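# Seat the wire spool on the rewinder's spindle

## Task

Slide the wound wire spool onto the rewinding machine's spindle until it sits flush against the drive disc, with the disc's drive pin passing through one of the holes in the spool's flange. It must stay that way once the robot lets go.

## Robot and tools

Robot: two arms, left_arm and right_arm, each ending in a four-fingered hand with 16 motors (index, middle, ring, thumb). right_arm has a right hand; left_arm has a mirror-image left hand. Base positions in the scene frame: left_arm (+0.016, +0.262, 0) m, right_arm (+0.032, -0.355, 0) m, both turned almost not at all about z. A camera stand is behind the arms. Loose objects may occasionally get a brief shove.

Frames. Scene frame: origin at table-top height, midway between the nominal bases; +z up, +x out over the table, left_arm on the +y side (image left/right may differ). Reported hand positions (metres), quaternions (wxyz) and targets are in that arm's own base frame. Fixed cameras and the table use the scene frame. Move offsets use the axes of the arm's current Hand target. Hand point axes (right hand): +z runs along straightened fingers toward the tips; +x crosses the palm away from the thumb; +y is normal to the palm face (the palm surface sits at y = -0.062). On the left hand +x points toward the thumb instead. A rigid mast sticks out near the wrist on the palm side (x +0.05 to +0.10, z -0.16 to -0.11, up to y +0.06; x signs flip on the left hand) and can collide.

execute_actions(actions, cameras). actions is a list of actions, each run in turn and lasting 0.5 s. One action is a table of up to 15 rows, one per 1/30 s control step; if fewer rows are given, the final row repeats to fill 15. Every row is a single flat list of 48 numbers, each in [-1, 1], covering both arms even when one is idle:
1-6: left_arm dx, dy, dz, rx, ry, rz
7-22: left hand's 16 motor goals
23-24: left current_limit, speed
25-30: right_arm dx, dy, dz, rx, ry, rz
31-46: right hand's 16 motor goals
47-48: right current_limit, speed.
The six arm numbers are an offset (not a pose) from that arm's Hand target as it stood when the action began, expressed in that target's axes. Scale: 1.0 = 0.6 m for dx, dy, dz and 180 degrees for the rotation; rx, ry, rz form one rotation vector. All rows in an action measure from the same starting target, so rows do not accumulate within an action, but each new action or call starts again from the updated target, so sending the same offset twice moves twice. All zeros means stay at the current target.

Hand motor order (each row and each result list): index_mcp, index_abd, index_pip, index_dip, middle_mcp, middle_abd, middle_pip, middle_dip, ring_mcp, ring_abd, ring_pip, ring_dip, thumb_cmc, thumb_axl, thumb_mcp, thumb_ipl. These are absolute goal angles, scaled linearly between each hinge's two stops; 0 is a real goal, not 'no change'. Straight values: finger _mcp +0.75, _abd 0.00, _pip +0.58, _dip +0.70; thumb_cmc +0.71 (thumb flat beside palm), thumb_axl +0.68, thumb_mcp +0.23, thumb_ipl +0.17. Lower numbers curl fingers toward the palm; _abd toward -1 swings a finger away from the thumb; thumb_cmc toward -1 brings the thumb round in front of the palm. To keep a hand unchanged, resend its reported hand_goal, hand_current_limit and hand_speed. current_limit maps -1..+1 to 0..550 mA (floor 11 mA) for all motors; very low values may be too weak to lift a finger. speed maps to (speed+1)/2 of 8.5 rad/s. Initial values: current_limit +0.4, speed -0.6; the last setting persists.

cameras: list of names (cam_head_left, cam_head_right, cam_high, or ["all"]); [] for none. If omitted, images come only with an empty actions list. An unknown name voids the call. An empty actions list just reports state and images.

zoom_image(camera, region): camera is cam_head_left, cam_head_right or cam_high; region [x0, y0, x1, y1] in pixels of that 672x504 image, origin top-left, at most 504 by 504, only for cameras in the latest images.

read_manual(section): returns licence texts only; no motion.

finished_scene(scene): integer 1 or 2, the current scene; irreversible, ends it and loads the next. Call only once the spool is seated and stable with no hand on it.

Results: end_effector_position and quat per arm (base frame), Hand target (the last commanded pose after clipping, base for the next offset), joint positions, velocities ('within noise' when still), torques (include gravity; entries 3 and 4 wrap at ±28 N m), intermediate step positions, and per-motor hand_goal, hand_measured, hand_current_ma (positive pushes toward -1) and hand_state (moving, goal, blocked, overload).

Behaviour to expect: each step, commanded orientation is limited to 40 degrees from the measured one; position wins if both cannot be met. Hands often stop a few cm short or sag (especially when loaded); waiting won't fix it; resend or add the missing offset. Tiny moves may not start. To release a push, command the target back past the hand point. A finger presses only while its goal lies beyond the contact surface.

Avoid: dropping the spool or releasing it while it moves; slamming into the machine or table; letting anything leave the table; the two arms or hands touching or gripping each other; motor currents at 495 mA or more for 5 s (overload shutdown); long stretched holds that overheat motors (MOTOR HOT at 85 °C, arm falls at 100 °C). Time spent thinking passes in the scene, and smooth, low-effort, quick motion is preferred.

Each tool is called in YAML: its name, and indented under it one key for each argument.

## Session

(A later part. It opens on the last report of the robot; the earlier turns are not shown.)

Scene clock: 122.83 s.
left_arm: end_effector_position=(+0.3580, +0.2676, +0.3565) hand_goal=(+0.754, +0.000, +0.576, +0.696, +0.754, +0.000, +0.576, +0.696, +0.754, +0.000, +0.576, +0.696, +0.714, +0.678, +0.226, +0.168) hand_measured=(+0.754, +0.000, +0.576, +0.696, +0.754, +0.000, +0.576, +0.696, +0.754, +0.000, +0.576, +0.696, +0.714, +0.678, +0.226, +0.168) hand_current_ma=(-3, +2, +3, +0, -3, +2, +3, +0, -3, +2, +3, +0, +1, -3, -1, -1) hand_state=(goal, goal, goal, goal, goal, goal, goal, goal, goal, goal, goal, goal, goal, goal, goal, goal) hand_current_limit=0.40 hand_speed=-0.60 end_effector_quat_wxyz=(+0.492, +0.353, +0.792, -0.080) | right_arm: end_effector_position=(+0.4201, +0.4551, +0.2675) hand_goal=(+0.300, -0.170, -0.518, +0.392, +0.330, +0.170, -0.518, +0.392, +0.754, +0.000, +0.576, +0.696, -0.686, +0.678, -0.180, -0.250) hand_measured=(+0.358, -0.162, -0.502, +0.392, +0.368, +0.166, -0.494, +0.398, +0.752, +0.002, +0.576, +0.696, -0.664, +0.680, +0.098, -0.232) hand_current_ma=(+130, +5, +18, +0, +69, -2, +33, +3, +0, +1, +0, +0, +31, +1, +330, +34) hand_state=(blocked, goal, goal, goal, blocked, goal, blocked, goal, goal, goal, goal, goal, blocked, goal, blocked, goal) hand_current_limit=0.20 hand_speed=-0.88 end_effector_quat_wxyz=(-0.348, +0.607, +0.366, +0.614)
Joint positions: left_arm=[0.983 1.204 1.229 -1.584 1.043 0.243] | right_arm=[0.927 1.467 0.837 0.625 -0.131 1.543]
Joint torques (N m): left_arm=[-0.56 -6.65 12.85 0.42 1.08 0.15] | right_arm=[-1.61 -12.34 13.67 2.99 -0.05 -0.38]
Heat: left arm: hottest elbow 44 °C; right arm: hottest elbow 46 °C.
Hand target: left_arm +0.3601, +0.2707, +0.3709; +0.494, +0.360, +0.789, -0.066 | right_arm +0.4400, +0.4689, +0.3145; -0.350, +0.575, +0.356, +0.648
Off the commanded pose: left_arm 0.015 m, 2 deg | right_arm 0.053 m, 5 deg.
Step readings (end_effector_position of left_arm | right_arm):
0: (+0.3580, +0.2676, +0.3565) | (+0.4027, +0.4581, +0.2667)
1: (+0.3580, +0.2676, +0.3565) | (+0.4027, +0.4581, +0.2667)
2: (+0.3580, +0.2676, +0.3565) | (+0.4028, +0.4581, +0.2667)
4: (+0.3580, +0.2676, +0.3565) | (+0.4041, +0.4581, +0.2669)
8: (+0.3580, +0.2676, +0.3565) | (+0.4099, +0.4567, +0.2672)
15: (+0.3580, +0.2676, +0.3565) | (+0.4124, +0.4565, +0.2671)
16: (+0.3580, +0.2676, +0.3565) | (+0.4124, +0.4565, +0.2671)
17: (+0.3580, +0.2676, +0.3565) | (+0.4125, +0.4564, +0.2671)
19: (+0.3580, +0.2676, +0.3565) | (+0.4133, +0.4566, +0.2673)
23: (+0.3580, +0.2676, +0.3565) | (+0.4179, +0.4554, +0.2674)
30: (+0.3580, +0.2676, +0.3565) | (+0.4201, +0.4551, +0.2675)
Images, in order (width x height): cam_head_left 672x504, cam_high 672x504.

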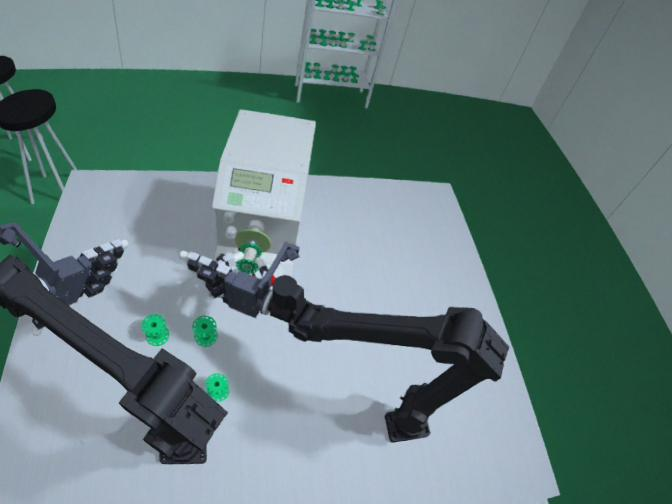

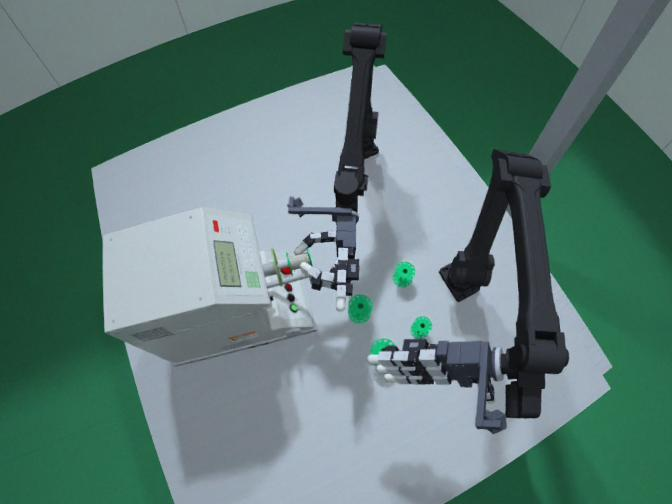

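execute_actions:
  actions:
    - [[0,0,0,0,0,0,0.754,0,0.576,0.696,0.754,0,0.576,0.696,0.754,0,0.576,0.696,0.714,0.678,0.226,0.168,0.4,-0.6,0.002,0.006,0.004,0,0,-0.0005,0.3,-0.17,-0.518,0.391,0.33,0.17,-0.518,0.391,0.754,0,0.576,0.696,-0.686,0.678,-0.18,-0.25,0.2,-0.88],[0,0,0,0,0,0,0.754,0,0.576,0.696,0.754,0,0.576,0.696,0.754,0,0.576,0.696,0.714,0.678,0.226,0.168,0.4,-0.6,0.004,0.0117,0.008,0,0,-0.001,0.3,-0.17,-0.518,0.391,0.33,0.17,-0.518,0.391,0.754,0,0.576,0.696,-0.686,0.678,-0.18,-0.25,0.2,-0.88]]
    - [[0,0,0,0,0,0,0.754,0,0.576,0.696,0.754,0,0.576,0.696,0.754,0,0.576,0.696,0.714,0.678,0.226,0.168,0.4,-0.6,0.002,0.006,0.004,0,0,0,0.3,-0.17,-0.518,0.391,0.33,0.17,-0.518,0.391,0.754,0,0.576,0.696,-0.686,0.678,-0.18,-0.25,0.2,-0.88],[0,0,0,0,0,0,0.754,0,0.576,0.696,0.754,0,0.576,0.696,0.754,0,0.576,0.696,0.714,0.678,0.226,0.168,0.4,-0.6,0.003,0.0105,0.007,0,0,0,0.3,-0.17,-0.518,0.391,0.33,0.17,-0.518,0.391,0.754,0,0.576,0.696,-0.686,0.678,-0.18,-0.25,0.2,-0.88]]
  cameras: ["all"]

zoom_image:
  camera: "cam_high"
  region: [265, 230, 325, 290]

zoom_image:
  camera: "cam_head_left"
  region: [232, 240, 270, 278]

zoom_image:
  camera: "cam_head_right"
  region: [245, 235, 290, 280]

Scene clock: 125.03 s.
left_arm: end_effector_position=(+0.3580, +0.2676, +0.3565) hand_goal=(+0.754, +0.000, +0.576, +0.696, +0.754, +0.000, +0.576, +0.696, +0.754, +0.000, +0.576, +0.696, +0.714, +0.678, +0.226, +0.168) hand_measured=(+0.754, +0.000, +0.576, +0.696, +0.754, +0.000, +0.576, +0.696, +0.754, +0.000, +0.576, +0.696, +0.714, +0.678, +0.226, +0.168) hand_current_ma=(-3, +2, +3, +0, -3, +2, +3, +0, -3, +2, +3, +0, +1, -3, -1, -1) hand_state=(goal, goal, goal, goal, goal, goal, goal, goal, goal, goal, goal, goal, goal, goal, goal, goal) hand_current_limit=0.40 hand_speed=-0.60 end_effector_quat_wxyz=(+0.492, +0.353, +0.792, -0.080) | right_arm: end_effector_position=(+0.4348, +0.4525, +0.2686) hand_goal=(+0.300, -0.170, -0.518, +0.392, +0.330, +0.170, -0.518, +0.392, +0.754, +0.000, +0.576, +0.696, -0.686, +0.678, -0.180, -0.250) hand_measured=(+0.358, -0.162, -0.504, +0.392, +0.366, +0.168, -0.498, +0.398, +0.752, +0.002, +0.576, +0.696, -0.660, +0.680, +0.098, -0.230) hand_current_ma=(+130, +5, +14, +0, +68, -1, +25, +3, +0, +1, +0, +0, +36, +2, +330, +39) hand_state=(blocked, goal, goal, goal, blocked, goal, blocked, goal, goal, goal, goal, goal, blocked, goal, blocked, blocked) hand_current_limit=0.20 hand_speed=-0.88 end_effector_quat_wxyz=(-0.346, +0.608, +0.364, +0.615)
Joint positions: left_arm=[0.983 1.204 1.229 -1.584 1.043 0.243] | right_arm=[0.899 1.483 0.858 0.622 -0.153 1.543]
Joint torques (N m): left_arm=[-0.73 -6.65 12.72 0.54 1.09 0.17] | right_arm=[-1.2 -12.22 14.42 2.33 -0.22 -0.4]
Heat: left arm: hottest elbow 44 °C; right arm: hottest elbow 47 °C.
Hand target: left_arm +0.3601, +0.2707, +0.3709; +0.494, +0.360, +0.789, -0.066 | right_arm +0.4556, +0.4699, +0.3203; -0.349, +0.575, +0.357, +0.648
Off the commanded pose: left_arm 0.015 m, 2 deg | right_arm 0.058 m, 5 deg.
Step readings (end_effector_position of left_arm | right_arm):
0: (+0.3580, +0.2676, +0.3565) | (+0.4201, +0.4551, +0.2675)
1: (+0.3580, +0.2676, +0.3565) | (+0.4201, +0.4552, +0.2675)
2: (+0.3580, +0.2676, +0.3565) | (+0.4202, +0.4552, +0.2673)
4: (+0.3580, +0.2676, +0.3565) | (+0.4211, +0.4552, +0.2679)
8: (+0.3580, +0.2676, +0.3565) | (+0.4259, +0.4542, +0.2680)
15: (+0.3580, +0.2676, +0.3565) | (+0.4280, +0.4538, +0.2681)
16: (+0.3580, +0.2676, +0.3565) | (+0.4280, +0.4538, +0.2681)
17: (+0.3580, +0.2676, +0.3565) | (+0.4281, +0.4537, +0.2681)
19: (+0.3580, +0.2676, +0.3565) | (+0.4289, +0.4537, +0.2683)
23: (+0.3580, +0.2676, +0.3565) | (+0.4331, +0.4528, +0.2685)
30: (+0.3580, +0.2676, +0.3565) | (+0.4348, +0.4525, +0.2686)

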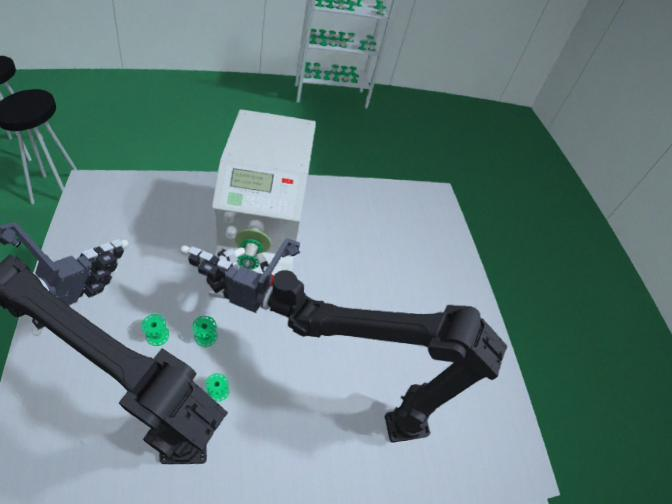

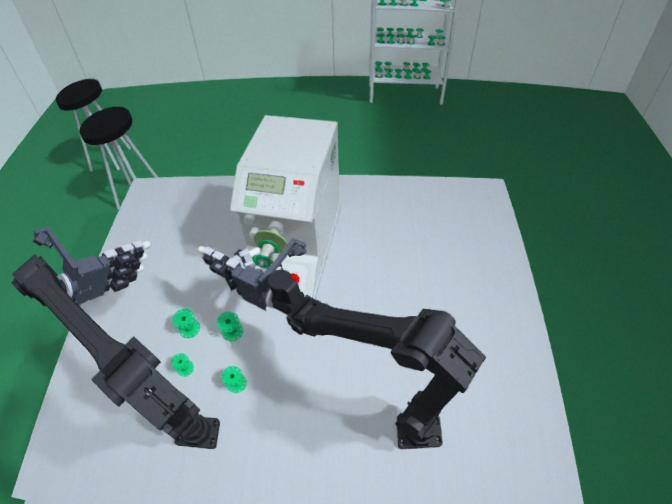

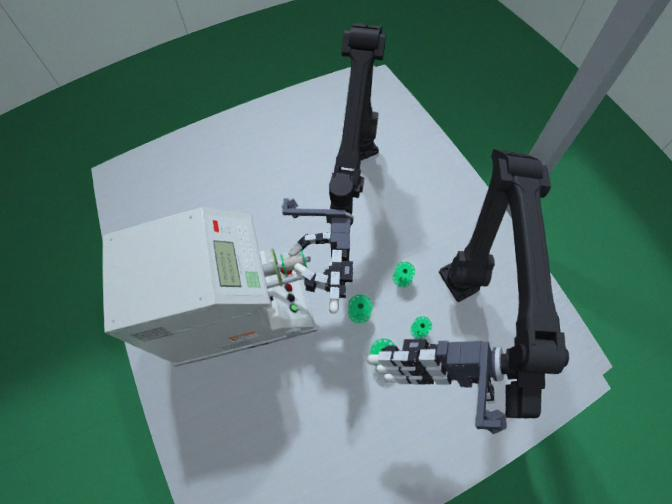

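Scaled by 8.400.

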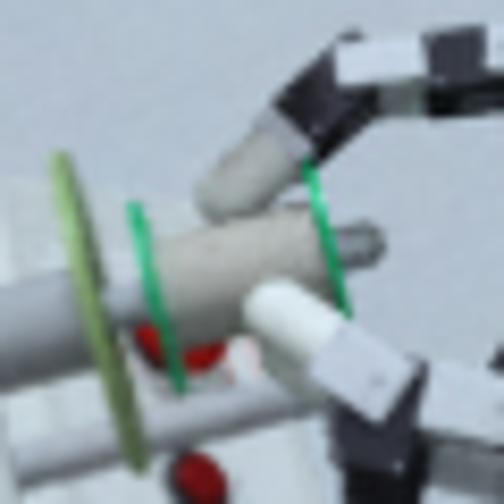

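Scaled by 13.263.

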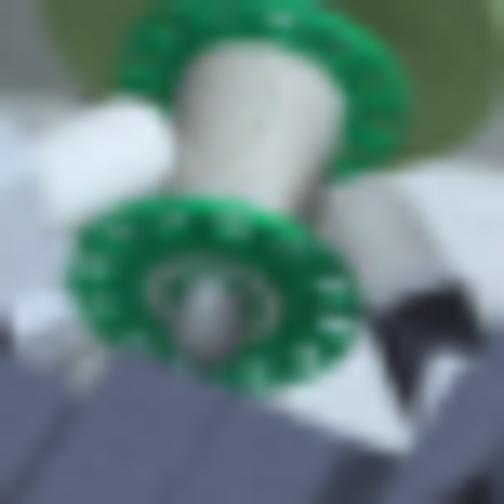

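Scaled by 11.200.

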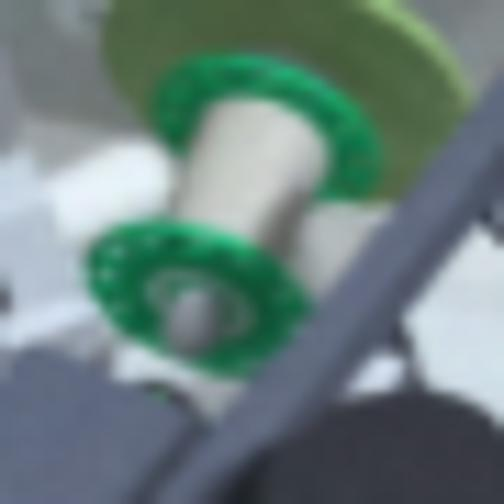

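zoom_image:
  camera: "cam_head_left"
  region: [235, 252, 261, 272]

zoom_image:
  camera: "cam_head_right"
  region: [251, 252, 275, 272]

zoom_image:
  camera: "cam_head_left"
  region: [235, 232, 271, 260]

Scaled by 19.385.

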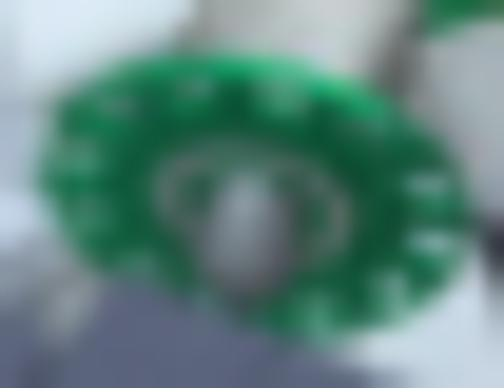

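Scaled by 21.000.

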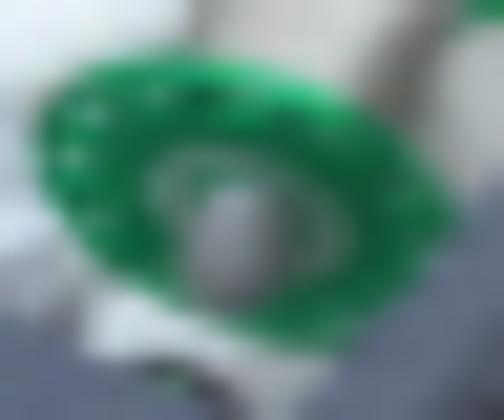

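Scaled by 14.000.

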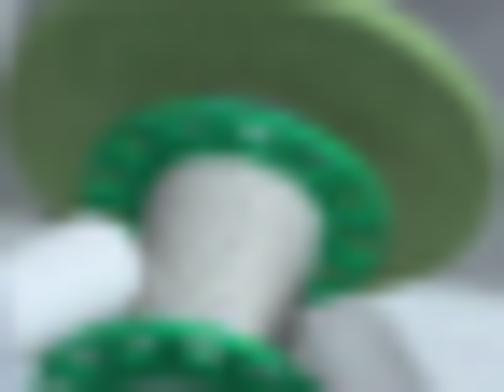

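execute_actions:
  actions:
    - [[0,0,0,0,0,0,0.754,0,0.576,0.696,0.754,0,0.576,0.696,0.754,0,0.576,0.696,0.714,0.678,0.226,0.168,0.4,-0.6,0.002,0.005,0.0035,0,0,0,0.3,-0.17,-0.518,0.391,0.33,0.17,-0.518,0.391,0.754,0,0.576,0.696,-0.686,0.678,-0.18,-0.25,0.2,-0.88],[0,0,0,0,0,0,0.754,0,0.576,0.696,0.754,0,0.576,0.696,0.754,0,0.576,0.696,0.714,0.678,0.226,0.168,0.4,-0.6,0.003,0.0095,0.007,0,0,0,0.3,-0.17,-0.518,0.391,0.33,0.17,-0.518,0.391,0.754,0,0.576,0.696,-0.686,0.678,-0.18,-0.25,0.2,-0.88]]
  cameras: []

Scene clock: 129.37 s.
left_arm: end_effector_position=(+0.3580, +0.2676, +0.3565) hand_goal=(+0.754, +0.000, +0.576, +0.696, +0.754, +0.000, +0.576, +0.696, +0.754, +0.000, +0.576, +0.696, +0.714, +0.678, +0.226, +0.168) hand_measured=(+0.754, +0.000, +0.576, +0.696, +0.754, +0.000, +0.576, +0.696, +0.754, +0.000, +0.576, +0.696, +0.714, +0.678, +0.226, +0.168) hand_current_ma=(-3, +2, +3, +0, -3, +2, +3, +0, -3, +2, +3, +0, +1, -3, -1, -1) hand_state=(goal, goal, goal, goal, goal, goal, goal, goal, goal, goal, goal, goal, goal, goal, goal, goal) hand_current_limit=0.40 hand_speed=-0.60 end_effector_quat_wxyz=(+0.492, +0.353, +0.792, -0.080) | right_arm: end_effector_position=(+0.4415, +0.4517, +0.2690) hand_goal=(+0.300, -0.170, -0.518, +0.392, +0.330, +0.170, -0.518, +0.392, +0.754, +0.000, +0.576, +0.696, -0.686, +0.678, -0.180, -0.250) hand_measured=(+0.358, -0.162, -0.508, +0.392, +0.364, +0.168, -0.502, +0.398, +0.752, +0.002, +0.576, +0.696, -0.658, +0.680, +0.098, -0.228) hand_current_ma=(+130, +5, +9, +0, +62, -1, +19, +3, +0, +1, +0, +0, +41, +2, +330, +45) hand_state=(blocked, goal, goal, goal, blocked, goal, goal, goal, goal, goal, goal, goal, blocked, goal, blocked, blocked) hand_current_limit=0.20 hand_speed=-0.88 end_effector_quat_wxyz=(-0.345, +0.609, +0.364, +0.614)
Joint positions: left_arm=[0.983 1.204 1.229 -1.584 1.043 0.243] | right_arm=[0.887 1.49 0.87 0.613 -0.163 1.543]
Joint torques (N m): left_arm=[-0.67 -6.53 12.78 0.39 1.08 0.15] | right_arm=[-0.62 -12.86 14.68 2.35 -0.21 -0.4]
Heat: left arm: hottest elbow 44 °C; right arm: hottest elbow 47 °C.
Hand target: left_arm +0.3601, +0.2707, +0.3709; +0.494, +0.360, +0.789, -0.066 | right_arm +0.4625, +0.4705, +0.3227; -0.349, +0.575, +0.357, +0.648
Off the commanded pose: left_arm 0.015 m, 2 deg | right_arm 0.061 m, 6 deg.
Step readings (end_effector_position of left_arm | right_arm):
0: (+0.3580, +0.2676, +0.3565) | (+0.4348, +0.4525, +0.2686)
1: (+0.3580, +0.2676, +0.3565) | (+0.4348, +0.4525, +0.2686)
2: (+0.3580, +0.2676, +0.3565) | (+0.4349, +0.4524, +0.2685)
4: (+0.3580, +0.2676, +0.3565) | (+0.4358, +0.4525, +0.2688)
8: (+0.3580, +0.2676, +0.3565) | (+0.4399, +0.4516, +0.2687)
15: (+0.3580, +0.2676, +0.3565) | (+0.4415, +0.4517, +0.2690)
No camera images: "cameras" was empty.

execute_actions:
  actions:
    - [[0,0,0,0,0,0,0.754,0,0.576,0.696,0.754,0,0.576,0.696,0.754,0,0.576,0.696,0.714,0.678,0.226,0.168,0.4,-0.6,0.001,0.004,0.002,0,0,0,0.3,-0.17,-0.518,0.391,0.33,0.17,-0.518,0.391,0.754,0,0.576,0.696,-0.686,0.678,-0.18,-0.25,0.2,-0.88],[0,0,0,0,0,0,0.754,0,0.576,0.696,0.754,0,0.576,0.696,0.754,0,0.576,0.696,0.714,0.678,0.226,0.168,0.4,-0.6,0.002,0.008,0.005,0,0,0,0.3,-0.17,-0.518,0.391,0.33,0.17,-0.518,0.391,0.754,0,0.576,0.696,-0.686,0.678,-0.18,-0.25,0.2,-0.88]]
  cameras: ["all"]

zoom_image:
  camera: "cam_high"
  region: [265, 240, 310, 285]

zoom_image:
  camera: "cam_head_left"
  region: [235, 230, 273, 268]

zoom_image:
  camera: "cam_head_right"
  region: [250, 235, 288, 273]

Scene clock: 131.73 s.
left_arm: end_effector_position=(+0.3580, +0.2676, +0.3565) hand_goal=(+0.754, +0.000, +0.576, +0.696, +0.754, +0.000, +0.576, +0.696, +0.754, +0.000, +0.576, +0.696, +0.714, +0.678, +0.226, +0.168) hand_measured=(+0.754, +0.000, +0.576, +0.696, +0.754, +0.000, +0.576, +0.696, +0.754, +0.000, +0.576, +0.696, +0.714, +0.678, +0.226, +0.168) hand_current_ma=(-3, +2, +3, +0, -3, +2, +3, +0, -3, +2, +3, +0, +1, -3, -1, -1) hand_state=(goal, goal, goal, goal, goal, goal, goal, goal, goal, goal, goal, goal, goal, goal, goal, goal) hand_current_limit=0.40 hand_speed=-0.60 end_effector_quat_wxyz=(+0.492, +0.353, +0.792, -0.080) | right_arm: end_effector_position=(+0.4458, +0.4507, +0.2693) hand_goal=(+0.300, -0.170, -0.518, +0.392, +0.330, +0.170, -0.518, +0.392, +0.754, +0.000, +0.576, +0.696, -0.686, +0.678, -0.180, -0.250) hand_measured=(+0.358, -0.162, -0.512, +0.390, +0.362, +0.168, -0.504, +0.396, +0.752, +0.002, +0.576, +0.696, -0.658, +0.682, +0.098, -0.226) hand_current_ma=(+130, +5, +4, -1, +57, +0, +14, +2, +0, +1, +0, +0, +43, +2, +330, +50) hand_state=(blocked, goal, goal, goal, blocked, goal, goal, goal, goal, goal, goal, goal, blocked, goal, blocked, blocked) hand_current_limit=0.20 hand_speed=-0.88 end_effector_quat_wxyz=(-0.344, +0.610, +0.364, +0.614)
Joint positions: left_arm=[0.983 1.204 1.229 -1.584 1.043 0.243] | right_arm=[0.878 1.494 0.877 0.607 -0.17 1.543]
Joint torques (N m): left_arm=[-0.79 -6.65 12.68 0.46 1.09 0.18] | right_arm=[-1.38 -12.75 14.93 2.48 -0.31 -0.41]
Heat: left arm: hottest elbow 44 °C; right arm: hottest elbow 48 °C.
Hand target: left_arm +0.3601, +0.2707, +0.3709; +0.494, +0.360, +0.789, -0.066 | right_arm +0.4681, +0.4706, +0.3245; -0.349, +0.575, +0.357, +0.648
Off the commanded pose: left_arm 0.015 m, 2 deg | right_arm 0.063 m, 6 deg.
Step readings (end_effector_position of left_arm | right_arm):
0: (+0.3580, +0.2676, +0.3565) | (+0.4415, +0.4517, +0.2690)
1: (+0.3580, +0.2676, +0.3565) | (+0.4415, +0.4517, +0.2690)
2: (+0.3580, +0.2676, +0.3565) | (+0.4417, +0.4516, +0.2688)
4: (+0.3580, +0.2676, +0.3565) | (+0.4426, +0.4512, +0.2689)
8: (+0.3580, +0.2676, +0.3565) | (+0.4453, +0.4510, +0.2690)
15: (+0.3580, +0.2676, +0.3565) | (+0.4458, +0.4507, +0.2693)

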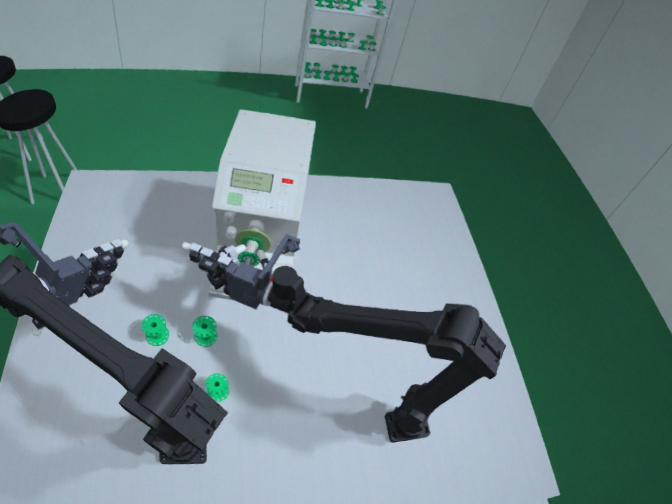

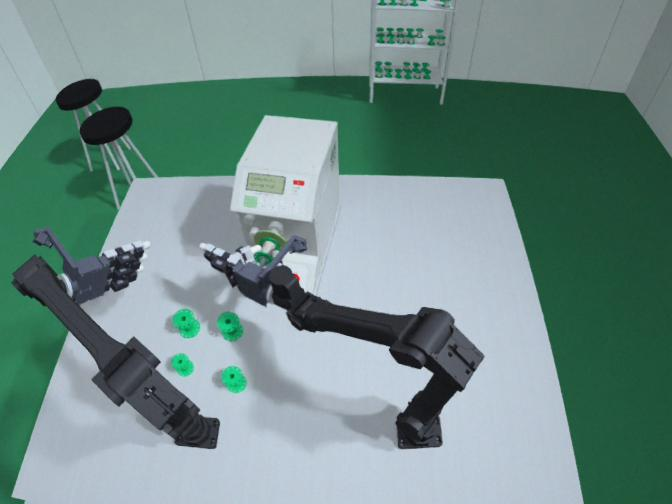

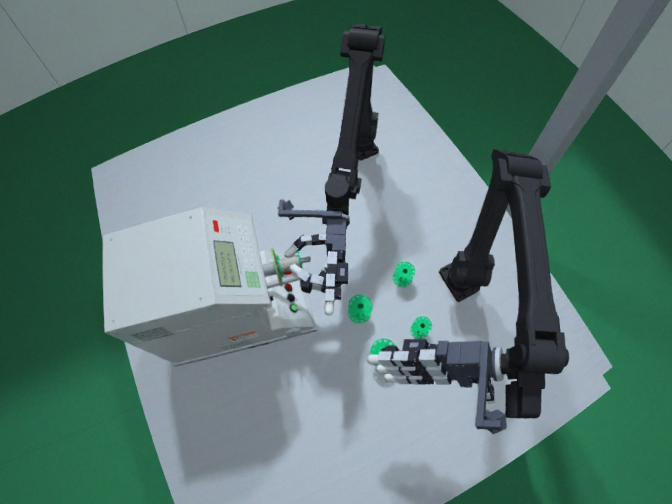

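Scaled by 11.200.

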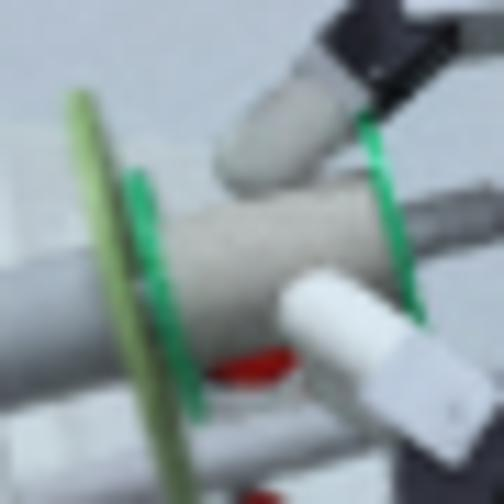

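Scaled by 13.263.

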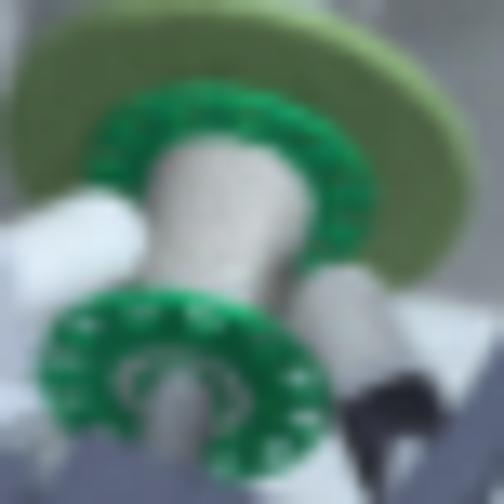

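Scaled by 13.263.

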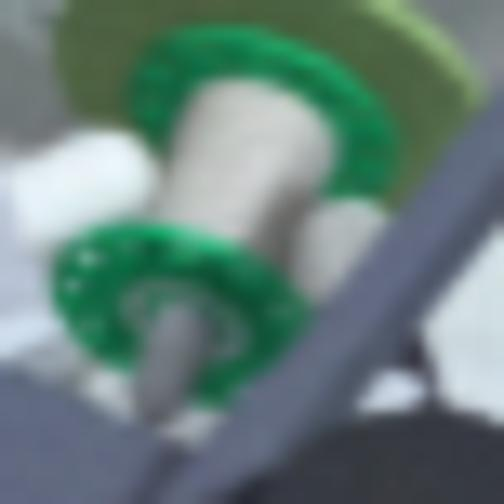

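execute_actions:
  actions:
    - [[0,0,0,0,0,0,0.754,0,0.576,0.696,0.754,0,0.576,0.696,0.754,0,0.576,0.696,0.714,0.678,0.226,0.168,0.4,-0.6,0.001,0.004,0.002,0,0,0,0.3,-0.17,-0.518,0.391,0.33,0.17,-0.518,0.391,0.754,0,0.576,0.696,-0.686,0.678,-0.18,-0.25,0.2,-0.88],[0,0,0,0,0,0,0.754,0,0.576,0.696,0.754,0,0.576,0.696,0.754,0,0.576,0.696,0.714,0.678,0.226,0.168,0.4,-0.6,0.002,0.008,0.005,0,0,0,0.3,-0.17,-0.518,0.391,0.33,0.17,-0.518,0.391,0.754,0,0.576,0.696,-0.686,0.678,-0.18,-0.25,0.2,-0.88]]
  cameras: ["cam_high"]

zoom_image:
  camera: "cam_high"
  region: [265, 240, 310, 285]

Scene clock: 133.10 s.
left_arm: end_effector_position=(+0.3580, +0.2676, +0.3565) hand_goal=(+0.754, +0.000, +0.576, +0.696, +0.754, +0.000, +0.576, +0.696, +0.754, +0.000, +0.576, +0.696, +0.714, +0.678, +0.226, +0.168) hand_measured=(+0.754, +0.000, +0.576, +0.696, +0.754, +0.000, +0.576, +0.696, +0.754, +0.000, +0.576, +0.696, +0.714, +0.678, +0.226, +0.168) hand_current_ma=(-3, +2, +3, +0, -3, +2, +3, +0, -3, +2, +3, +0, +1, -3, -1, -1) hand_state=(goal, goal, goal, goal, goal, goal, goal, goal, goal, goal, goal, goal, goal, goal, goal, goal) hand_current_limit=0.40 hand_speed=-0.60 end_effector_quat_wxyz=(+0.492, +0.353, +0.792, -0.080) | right_arm: end_effector_position=(+0.4462, +0.4515, +0.2692) hand_goal=(+0.300, -0.170, -0.518, +0.392, +0.330, +0.170, -0.518, +0.392, +0.754, +0.000, +0.576, +0.696, -0.686, +0.678, -0.180, -0.250) hand_measured=(+0.352, -0.162, -0.514, +0.390, +0.358, +0.168, -0.506, +0.394, +0.752, +0.002, +0.576, +0.696, -0.658, +0.682, +0.100, -0.222) hand_current_ma=(+115, +5, +2, -1, +45, +0, +10, +1, +0, +1, +0, +0, +43, +3, +330, +61) hand_state=(blocked, goal, goal, goal, blocked, goal, goal, goal, goal, goal, goal, goal, blocked, goal, blocked, blocked) hand_current_limit=0.20 hand_speed=-0.88 end_effector_quat_wxyz=(-0.345, +0.611, +0.365, +0.612)
Joint positions: left_arm=[0.983 1.204 1.229 -1.584 1.043 0.243] | right_arm=[0.877 1.494 0.88 0.6 -0.176 1.543]
Joint torques (N m): left_arm=[-0.73 -7 12.78 0.49 1.1 0.16] | right_arm=[-1.44 -12.81 15.45 2.25 -0.33 -0.34]
Heat: left arm: hottest elbow 44 °C; right arm: hottest elbow 49 °C.
Hand target: left_arm +0.3601, +0.2707, +0.3709; +0.494, +0.360, +0.789, -0.066 | right_arm +0.4734, +0.4708, +0.3261; -0.349, +0.575, +0.357, +0.648
Off the commanded pose: left_arm 0.015 m, 2 deg | right_arm 0.066 m, 6 deg.
Step readings (end_effector_position of left_arm | right_arm):
0: (+0.3580, +0.2676, +0.3565) | (+0.4458, +0.4507, +0.2693)
1: (+0.3580, +0.2676, +0.3565) | (+0.4458, +0.4507, +0.2693)
2: (+0.3580, +0.2676, +0.3565) | (+0.4457, +0.4508, +0.2693)
4: (+0.3580, +0.2676, +0.3565) | (+0.4460, +0.4510, +0.2694)
8: (+0.3580, +0.2676, +0.3565) | (+0.4462, +0.4513, +0.2694)
15: (+0.3580, +0.2676, +0.3565) | (+0.4462, +0.4515, +0.2693)
Images, in order (width x height): cam_high 672x504.

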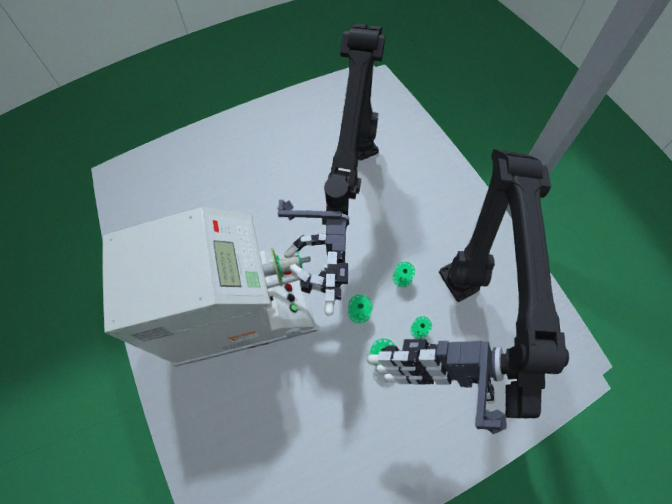

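Scaled by 11.200.

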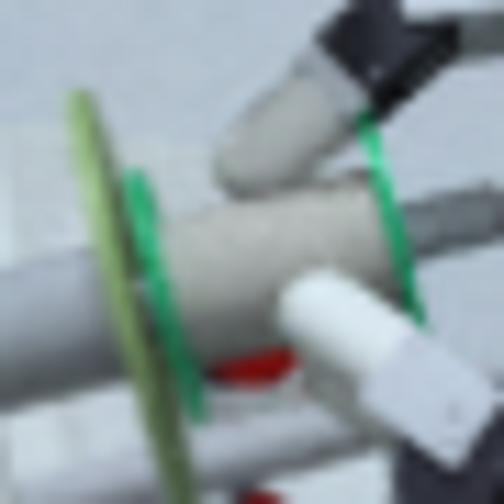

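execute_actions:
  actions: []
  cameras: ["cam_head_left","cam_head_right"]

zoom_image:
  camera: "cam_head_left"
  region: [236, 249, 262, 269]

zoom_image:
  camera: "cam_head_left"
  region: [240, 234, 266, 254]

zoom_image:
  camera: "cam_head_right"
  region: [252, 249, 278, 269]

Scene clock: 133.77 s.
left_arm: end_effector_position=(+0.3580, +0.2676, +0.3565) hand_goal=(+0.754, +0.000, +0.576, +0.696, +0.754, +0.000, +0.576, +0.696, +0.754, +0.000, +0.576, +0.696, +0.714, +0.678, +0.226, +0.168) hand_measured=(+0.754, +0.000, +0.576, +0.696, +0.754, +0.000, +0.576, +0.696, +0.754, +0.000, +0.576, +0.696, +0.714, +0.678, +0.226, +0.168) hand_current_ma=(-3, +2, +3, +0, -3, +2, +3, +0, -3, +2, +3, +0, +1, -3, -1, -1) hand_state=(goal, goal, goal, goal, goal, goal, goal, goal, goal, goal, goal, goal, goal, goal, goal, goal) hand_current_limit=0.40 hand_speed=-0.60 end_effector_quat_wxyz=(+0.492, +0.353, +0.792, -0.080) | right_arm: end_effector_position=(+0.4462, +0.4515, +0.2692) hand_goal=(+0.300, -0.170, -0.518, +0.392, +0.330, +0.170, -0.518, +0.392, +0.754, +0.000, +0.576, +0.696, -0.686, +0.678, -0.180, -0.250) hand_measured=(+0.352, -0.162, -0.514, +0.390, +0.358, +0.168, -0.506, +0.394, +0.752, +0.002, +0.576, +0.696, -0.658, +0.682, +0.100, -0.222) hand_current_ma=(+115, +5, +2, -1, +45, +0, +10, +1, +0, +1, +0, +0, +43, +3, +330, +61) hand_state=(blocked, goal, goal, goal, blocked, goal, goal, goal, goal, goal, goal, goal, blocked, goal, blocked, blocked) hand_current_limit=0.20 hand_speed=-0.88 end_effector_quat_wxyz=(-0.345, +0.611, +0.365, +0.612)
Joint positions: left_arm=[0.983 1.204 1.229 -1.584 1.043 0.243] | right_arm=[0.877 1.494 0.88 0.6 -0.176 1.543]
Joint velocities: within noise
Joint torques (N m): left_arm=[-0.85 -6.89 12.71 0.46 1.08 0.14] | right_arm=[-1.38 -11.52 15.58 2.32 -0.36 -0.38]
Heat: left arm: hottest elbow 44 °C; right arm: hottest elbow 49 °C.
Hand target: left_arm +0.3601, +0.2707, +0.3709; +0.494, +0.360, +0.789, -0.066 | right_arm +0.4734, +0.4708, +0.3261; -0.349, +0.575, +0.357, +0.648
Off the commanded pose: left_arm 0.015 m, 2 deg | right_arm 0.066 m, 6 deg.
Images, in order (width x height): cam_head_left 672x504, cam_head_right 672x504.

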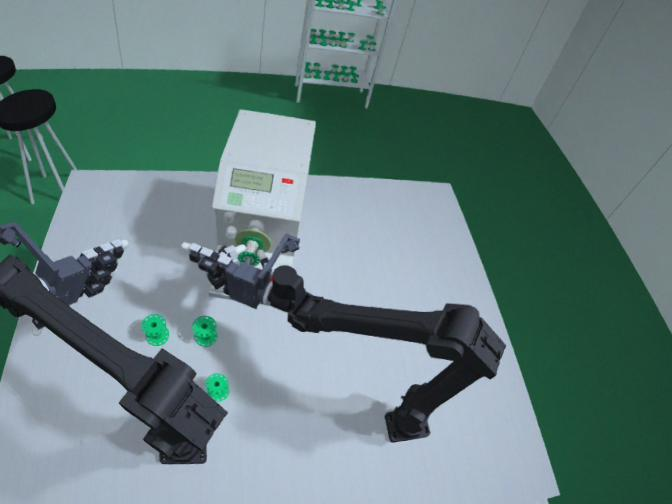

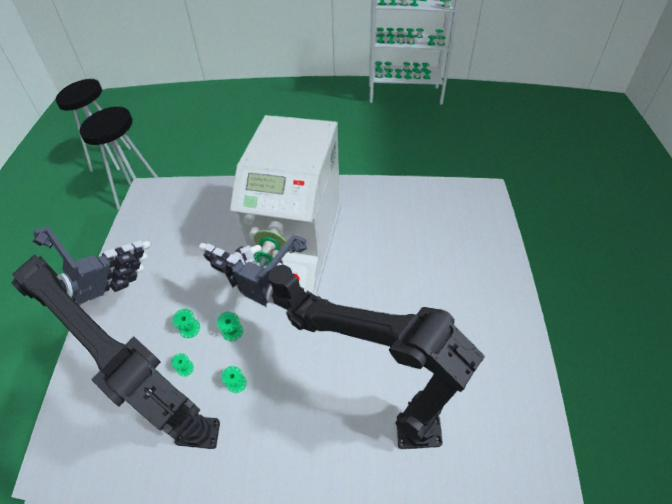

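Scaled by 19.385.

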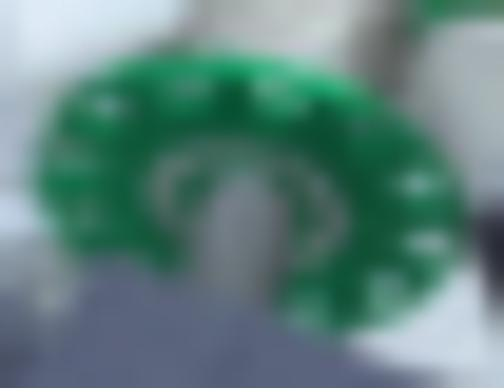

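Scaled by 19.385.

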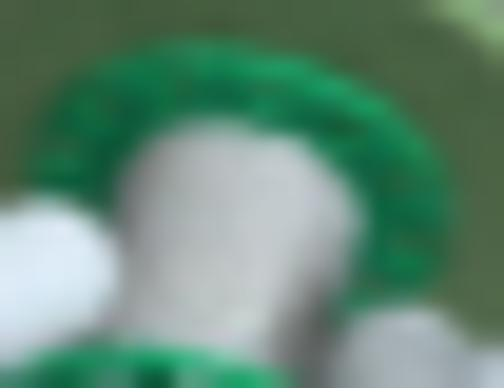

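Scaled by 19.385.

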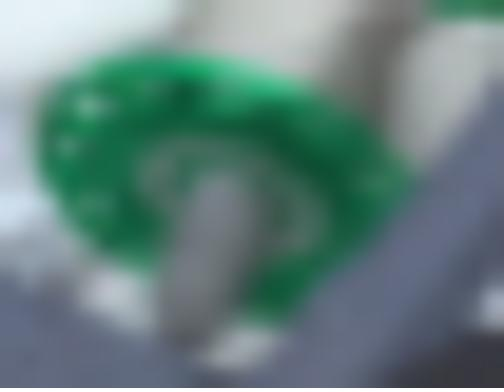

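execute_actions:
  actions:
    - [[0,0,0,0,0,0,0.754,0,0.576,0.696,0.754,0,0.576,0.696,0.754,0,0.576,0.696,0.714,0.678,0.226,0.168,0.4,-0.6,0.001,0.002,0.001,0,0.008,0.003,0.3,-0.17,-0.518,0.391,0.33,0.17,-0.518,0.391,0.754,0,0.576,0.696,-0.686,0.678,-0.18,-0.25,0.2,-0.88],[0,0,0,0,0,0,0.754,0,0.576,0.696,0.754,0,0.576,0.696,0.754,0,0.576,0.696,0.714,0.678,0.226,0.168,0.4,-0.6,0.001,0.004,0.001,0,0.016,0.005,0.3,-0.17,-0.518,0.391,0.33,0.17,-0.518,0.391,0.754,0,0.576,0.696,-0.686,0.678,-0.18,-0.25,0.2,-0.88]]
  cameras: ["cam_high","cam_head_left"]

zoom_image:
  camera: "cam_high"
  region: [265, 240, 310, 285]

zoom_image:
  camera: "cam_head_left"
  region: [236, 249, 262, 269]

Scene clock: 136.10 s.
left_arm: end_effector_position=(+0.3580, +0.2676, +0.3565) hand_goal=(+0.754, +0.000, +0.576, +0.696, +0.754, +0.000, +0.576, +0.696, +0.754, +0.000, +0.576, +0.696, +0.714, +0.678, +0.226, +0.168) hand_measured=(+0.754, +0.000, +0.576, +0.696, +0.754, +0.000, +0.576, +0.696, +0.754, +0.000, +0.576, +0.696, +0.714, +0.678, +0.226, +0.168) hand_current_ma=(-3, +2, +3, +0, -3, +2, +3, +0, -3, +2, +3, +0, +1, -3, -1, -1) hand_state=(goal, goal, goal, goal, goal, goal, goal, goal, goal, goal, goal, goal, goal, goal, goal, goal) hand_current_limit=0.40 hand_speed=-0.60 end_effector_quat_wxyz=(+0.492, +0.353, +0.792, -0.080) | right_arm: end_effector_position=(+0.4509, +0.4525, +0.2707) hand_goal=(+0.300, -0.170, -0.518, +0.392, +0.330, +0.170, -0.518, +0.392, +0.754, +0.000, +0.576, +0.696, -0.686, +0.678, -0.180, -0.250) hand_measured=(+0.336, -0.162, -0.516, +0.388, +0.336, +0.170, -0.514, +0.394, +0.752, +0.002, +0.576, +0.696, -0.658, +0.684, +0.118, -0.222) hand_current_ma=(+67, +5, +1, -2, +4, +0, +2, +1, +0, +1, +0, +0, +43, +4, +330, +62) hand_state=(blocked, goal, goal, goal, goal, goal, goal, goal, goal, goal, goal, goal, blocked, goal, blocked, blocked) hand_current_limit=0.20 hand_speed=-0.88 end_effector_quat_wxyz=(-0.354, +0.601, +0.357, +0.621)
Joint positions: left_arm=[0.983 1.204 1.229 -1.584 1.043 0.243] | right_arm=[0.869 1.513 0.88 0.655 -0.186 1.558]
Joint torques (N m): left_arm=[-1.08 -6.71 12.71 0.44 1.1 0.16] | right_arm=[-1.49 -12.98 14.76 3.37 -0.35 -0.27]
Heat: left arm: hottest elbow 44 °C; right arm: hottest elbow 49 °C.
Hand target: left_arm +0.3601, +0.2707, +0.3709; +0.494, +0.360, +0.789, -0.066 | right_arm +0.4758, +0.4701, +0.3269; -0.363, +0.561, +0.344, +0.660
Off the commanded pose: left_arm 0.015 m, 2 deg | right_arm 0.064 m, 7 deg.
Step readings (end_effector_position of left_arm | right_arm):
0: (+0.3580, +0.2676, +0.3565) | (+0.4462, +0.4515, +0.2692)
1: (+0.3580, +0.2676, +0.3565) | (+0.4462, +0.4515, +0.2692)
2: (+0.3580, +0.2676, +0.3565) | (+0.4463, +0.4515, +0.2690)
4: (+0.3580, +0.2676, +0.3565) | (+0.4467, +0.4519, +0.2696)
8: (+0.3580, +0.2676, +0.3565) | (+0.4481, +0.4533, +0.2703)
15: (+0.3580, +0.2676, +0.3565) | (+0.4507, +0.4524, +0.2708)
Images, in order (width x height): cam_head_left 672x504, cam_high 672x504.

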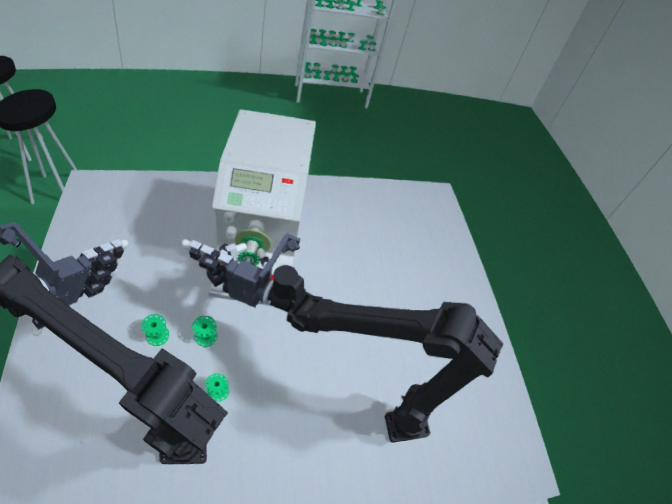

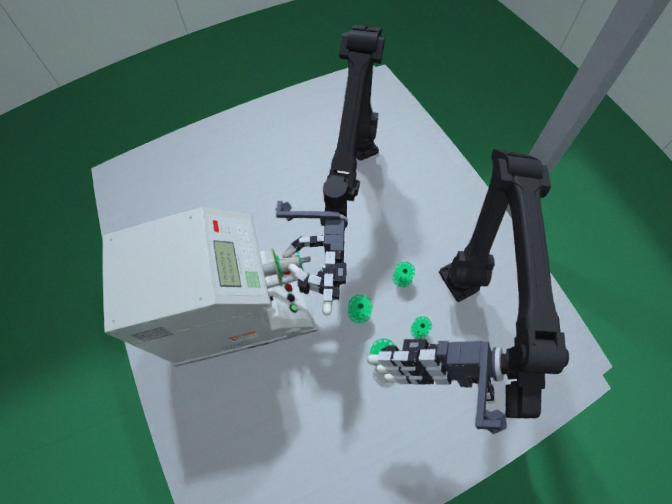

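Scaled by 11.200.

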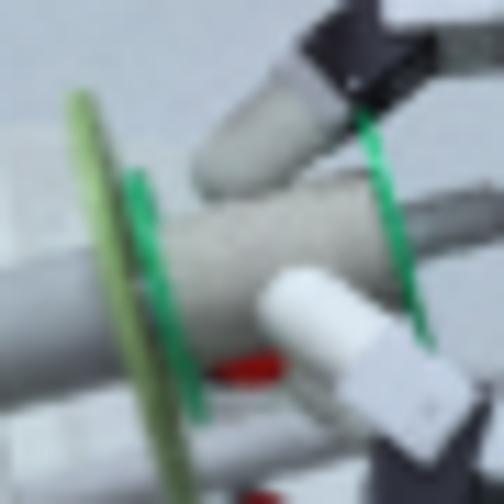

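Scaled by 19.385.

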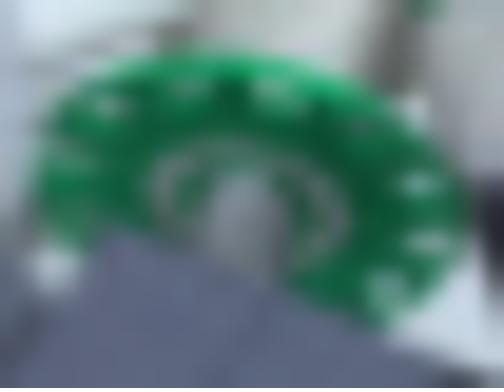

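execute_actions:
  actions:
    - [[0,0,0,0,0,0,0.754,0,0.576,0.696,0.754,0,0.576,0.696,0.754,0,0.576,0.696,0.714,0.678,0.226,0.168,0.4,-0.6,0,0.0005,-0.004,0,0,0,0.25,-0.17,-0.518,0.391,0.26,0.17,-0.518,0.391,0.754,0,0.576,0.696,-0.686,0.678,-0.18,-0.25,0.45,-0.88]]
  cameras: ["cam_high","cam_head_left"]

zoom_image:
  camera: "cam_high"
  region: [265, 240, 310, 285]

zoom_image:
  camera: "cam_head_left"
  region: [236, 249, 262, 269]

Scene clock: 137.60 s.
left_arm: end_effector_position=(+0.3580, +0.2676, +0.3565) hand_goal=(+0.754, +0.000, +0.576, +0.696, +0.754, +0.000, +0.576, +0.696, +0.754, +0.000, +0.576, +0.696, +0.714, +0.678, +0.226, +0.168) hand_measured=(+0.754, +0.000, +0.576, +0.696, +0.754, +0.000, +0.576, +0.696, +0.754, +0.000, +0.576, +0.696, +0.714, +0.678, +0.226, +0.168) hand_current_ma=(-3, +2, +3, +0, -3, +2, +3, +0, -3, +2, +3, +0, +1, -3, -1, -1) hand_state=(goal, goal, goal, goal, goal, goal, goal, goal, goal, goal, goal, goal, goal, goal, goal, goal) hand_current_limit=0.40 hand_speed=-0.60 end_effector_quat_wxyz=(+0.492, +0.353, +0.792, -0.080) | right_arm: end_effector_position=(+0.4506, +0.4530, +0.2709) hand_goal=(+0.250, -0.170, -0.518, +0.392, +0.260, +0.170, -0.518, +0.392, +0.754, +0.000, +0.576, +0.696, -0.686, +0.678, -0.180, -0.250) hand_measured=(+0.326, -0.160, -0.510, +0.392, +0.322, +0.170, -0.506, +0.394, +0.752, +0.002, +0.576, +0.696, -0.658, +0.684, +0.118, -0.220) hand_current_ma=(+196, +7, +7, +0, +146, +0, +12, +1, +0, +1, +0, +0, +43, +4, +399, +73) hand_state=(blocked, goal, goal, goal, blocked, goal, goal, goal, goal, goal, goal, goal, blocked, goal, blocked, blocked) hand_current_limit=0.45 hand_speed=-0.88 end_effector_quat_wxyz=(-0.356, +0.600, +0.358, +0.620)
Joint positions: left_arm=[0.983 1.204 1.229 -1.584 1.043 0.243] | right_arm=[0.869 1.513 0.88 0.656 -0.189 1.559]
Joint torques (N m): left_arm=[-0.5 -6.89 12.72 0.39 1.08 0.17] | right_arm=[-2.08 -13.27 14.49 3.36 -0.25 -0.27]
Heat: left arm: hottest elbow 45 °C; right arm: hottest elbow 49 °C.
Hand target: left_arm +0.3601, +0.2707, +0.3709; +0.494, +0.360, +0.789, -0.066 | right_arm +0.4748, +0.4679, +0.3266; -0.363, +0.561, +0.344, +0.660
Off the commanded pose: left_arm 0.015 m, 2 deg | right_arm 0.063 m, 7 deg.
Step readings (end_effector_position of left_arm | right_arm):
0: (+0.3580, +0.2676, +0.3565) | (+0.4509, +0.4525, +0.2707)
1: (+0.3580, +0.2676, +0.3565) | (+0.4509, +0.4525, +0.2707)
2: (+0.3580, +0.2676, +0.3565) | (+0.4509, +0.4525, +0.2707)
4: (+0.3580, +0.2676, +0.3565) | (+0.4508, +0.4527, +0.2709)
8: (+0.3580, +0.2676, +0.3565) | (+0.4506, +0.4530, +0.2709)
15: (+0.3580, +0.2676, +0.3565) | (+0.4506, +0.4530, +0.2709)
Images, in order (width x height): cam_head_left 672x504, cam_high 672x504.

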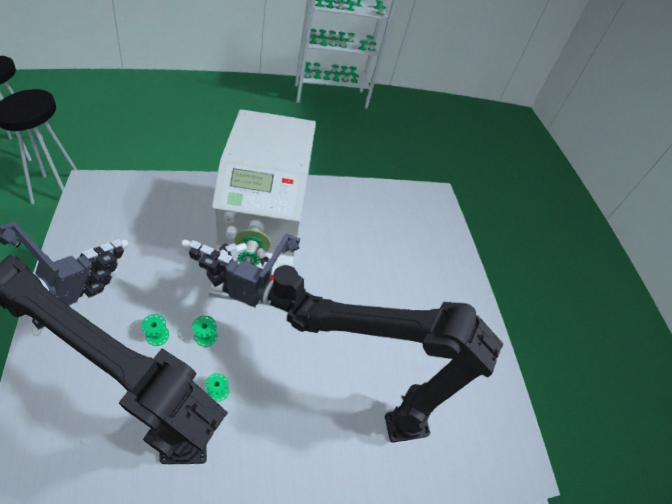

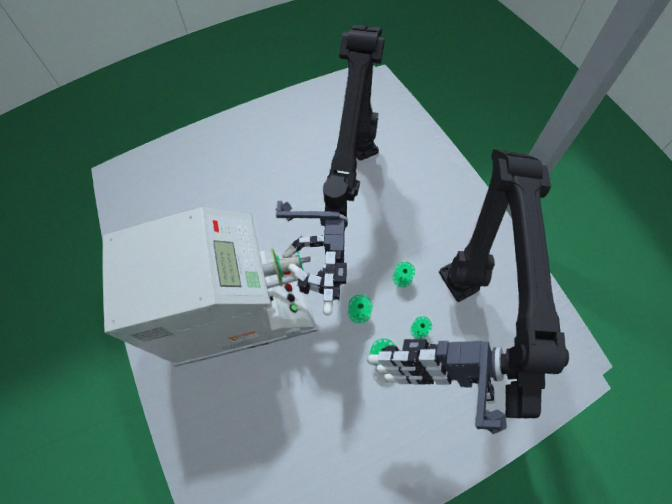

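Scaled by 11.200.

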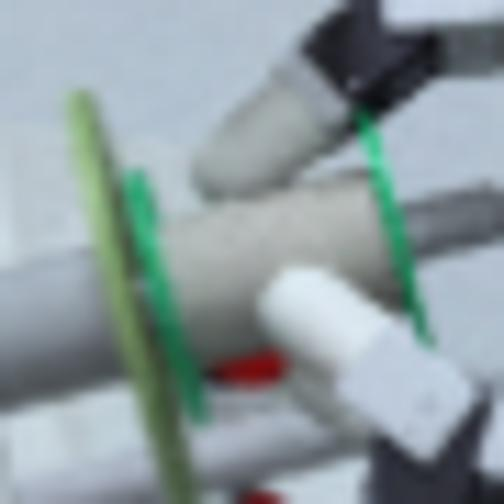

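Scaled by 19.385.

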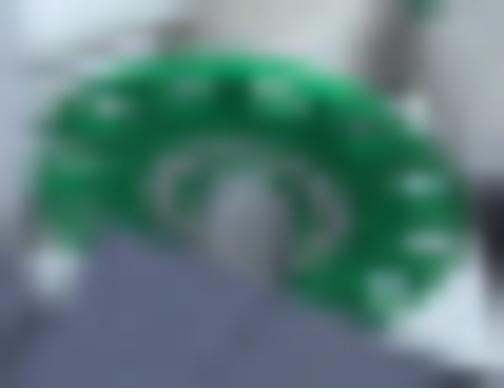

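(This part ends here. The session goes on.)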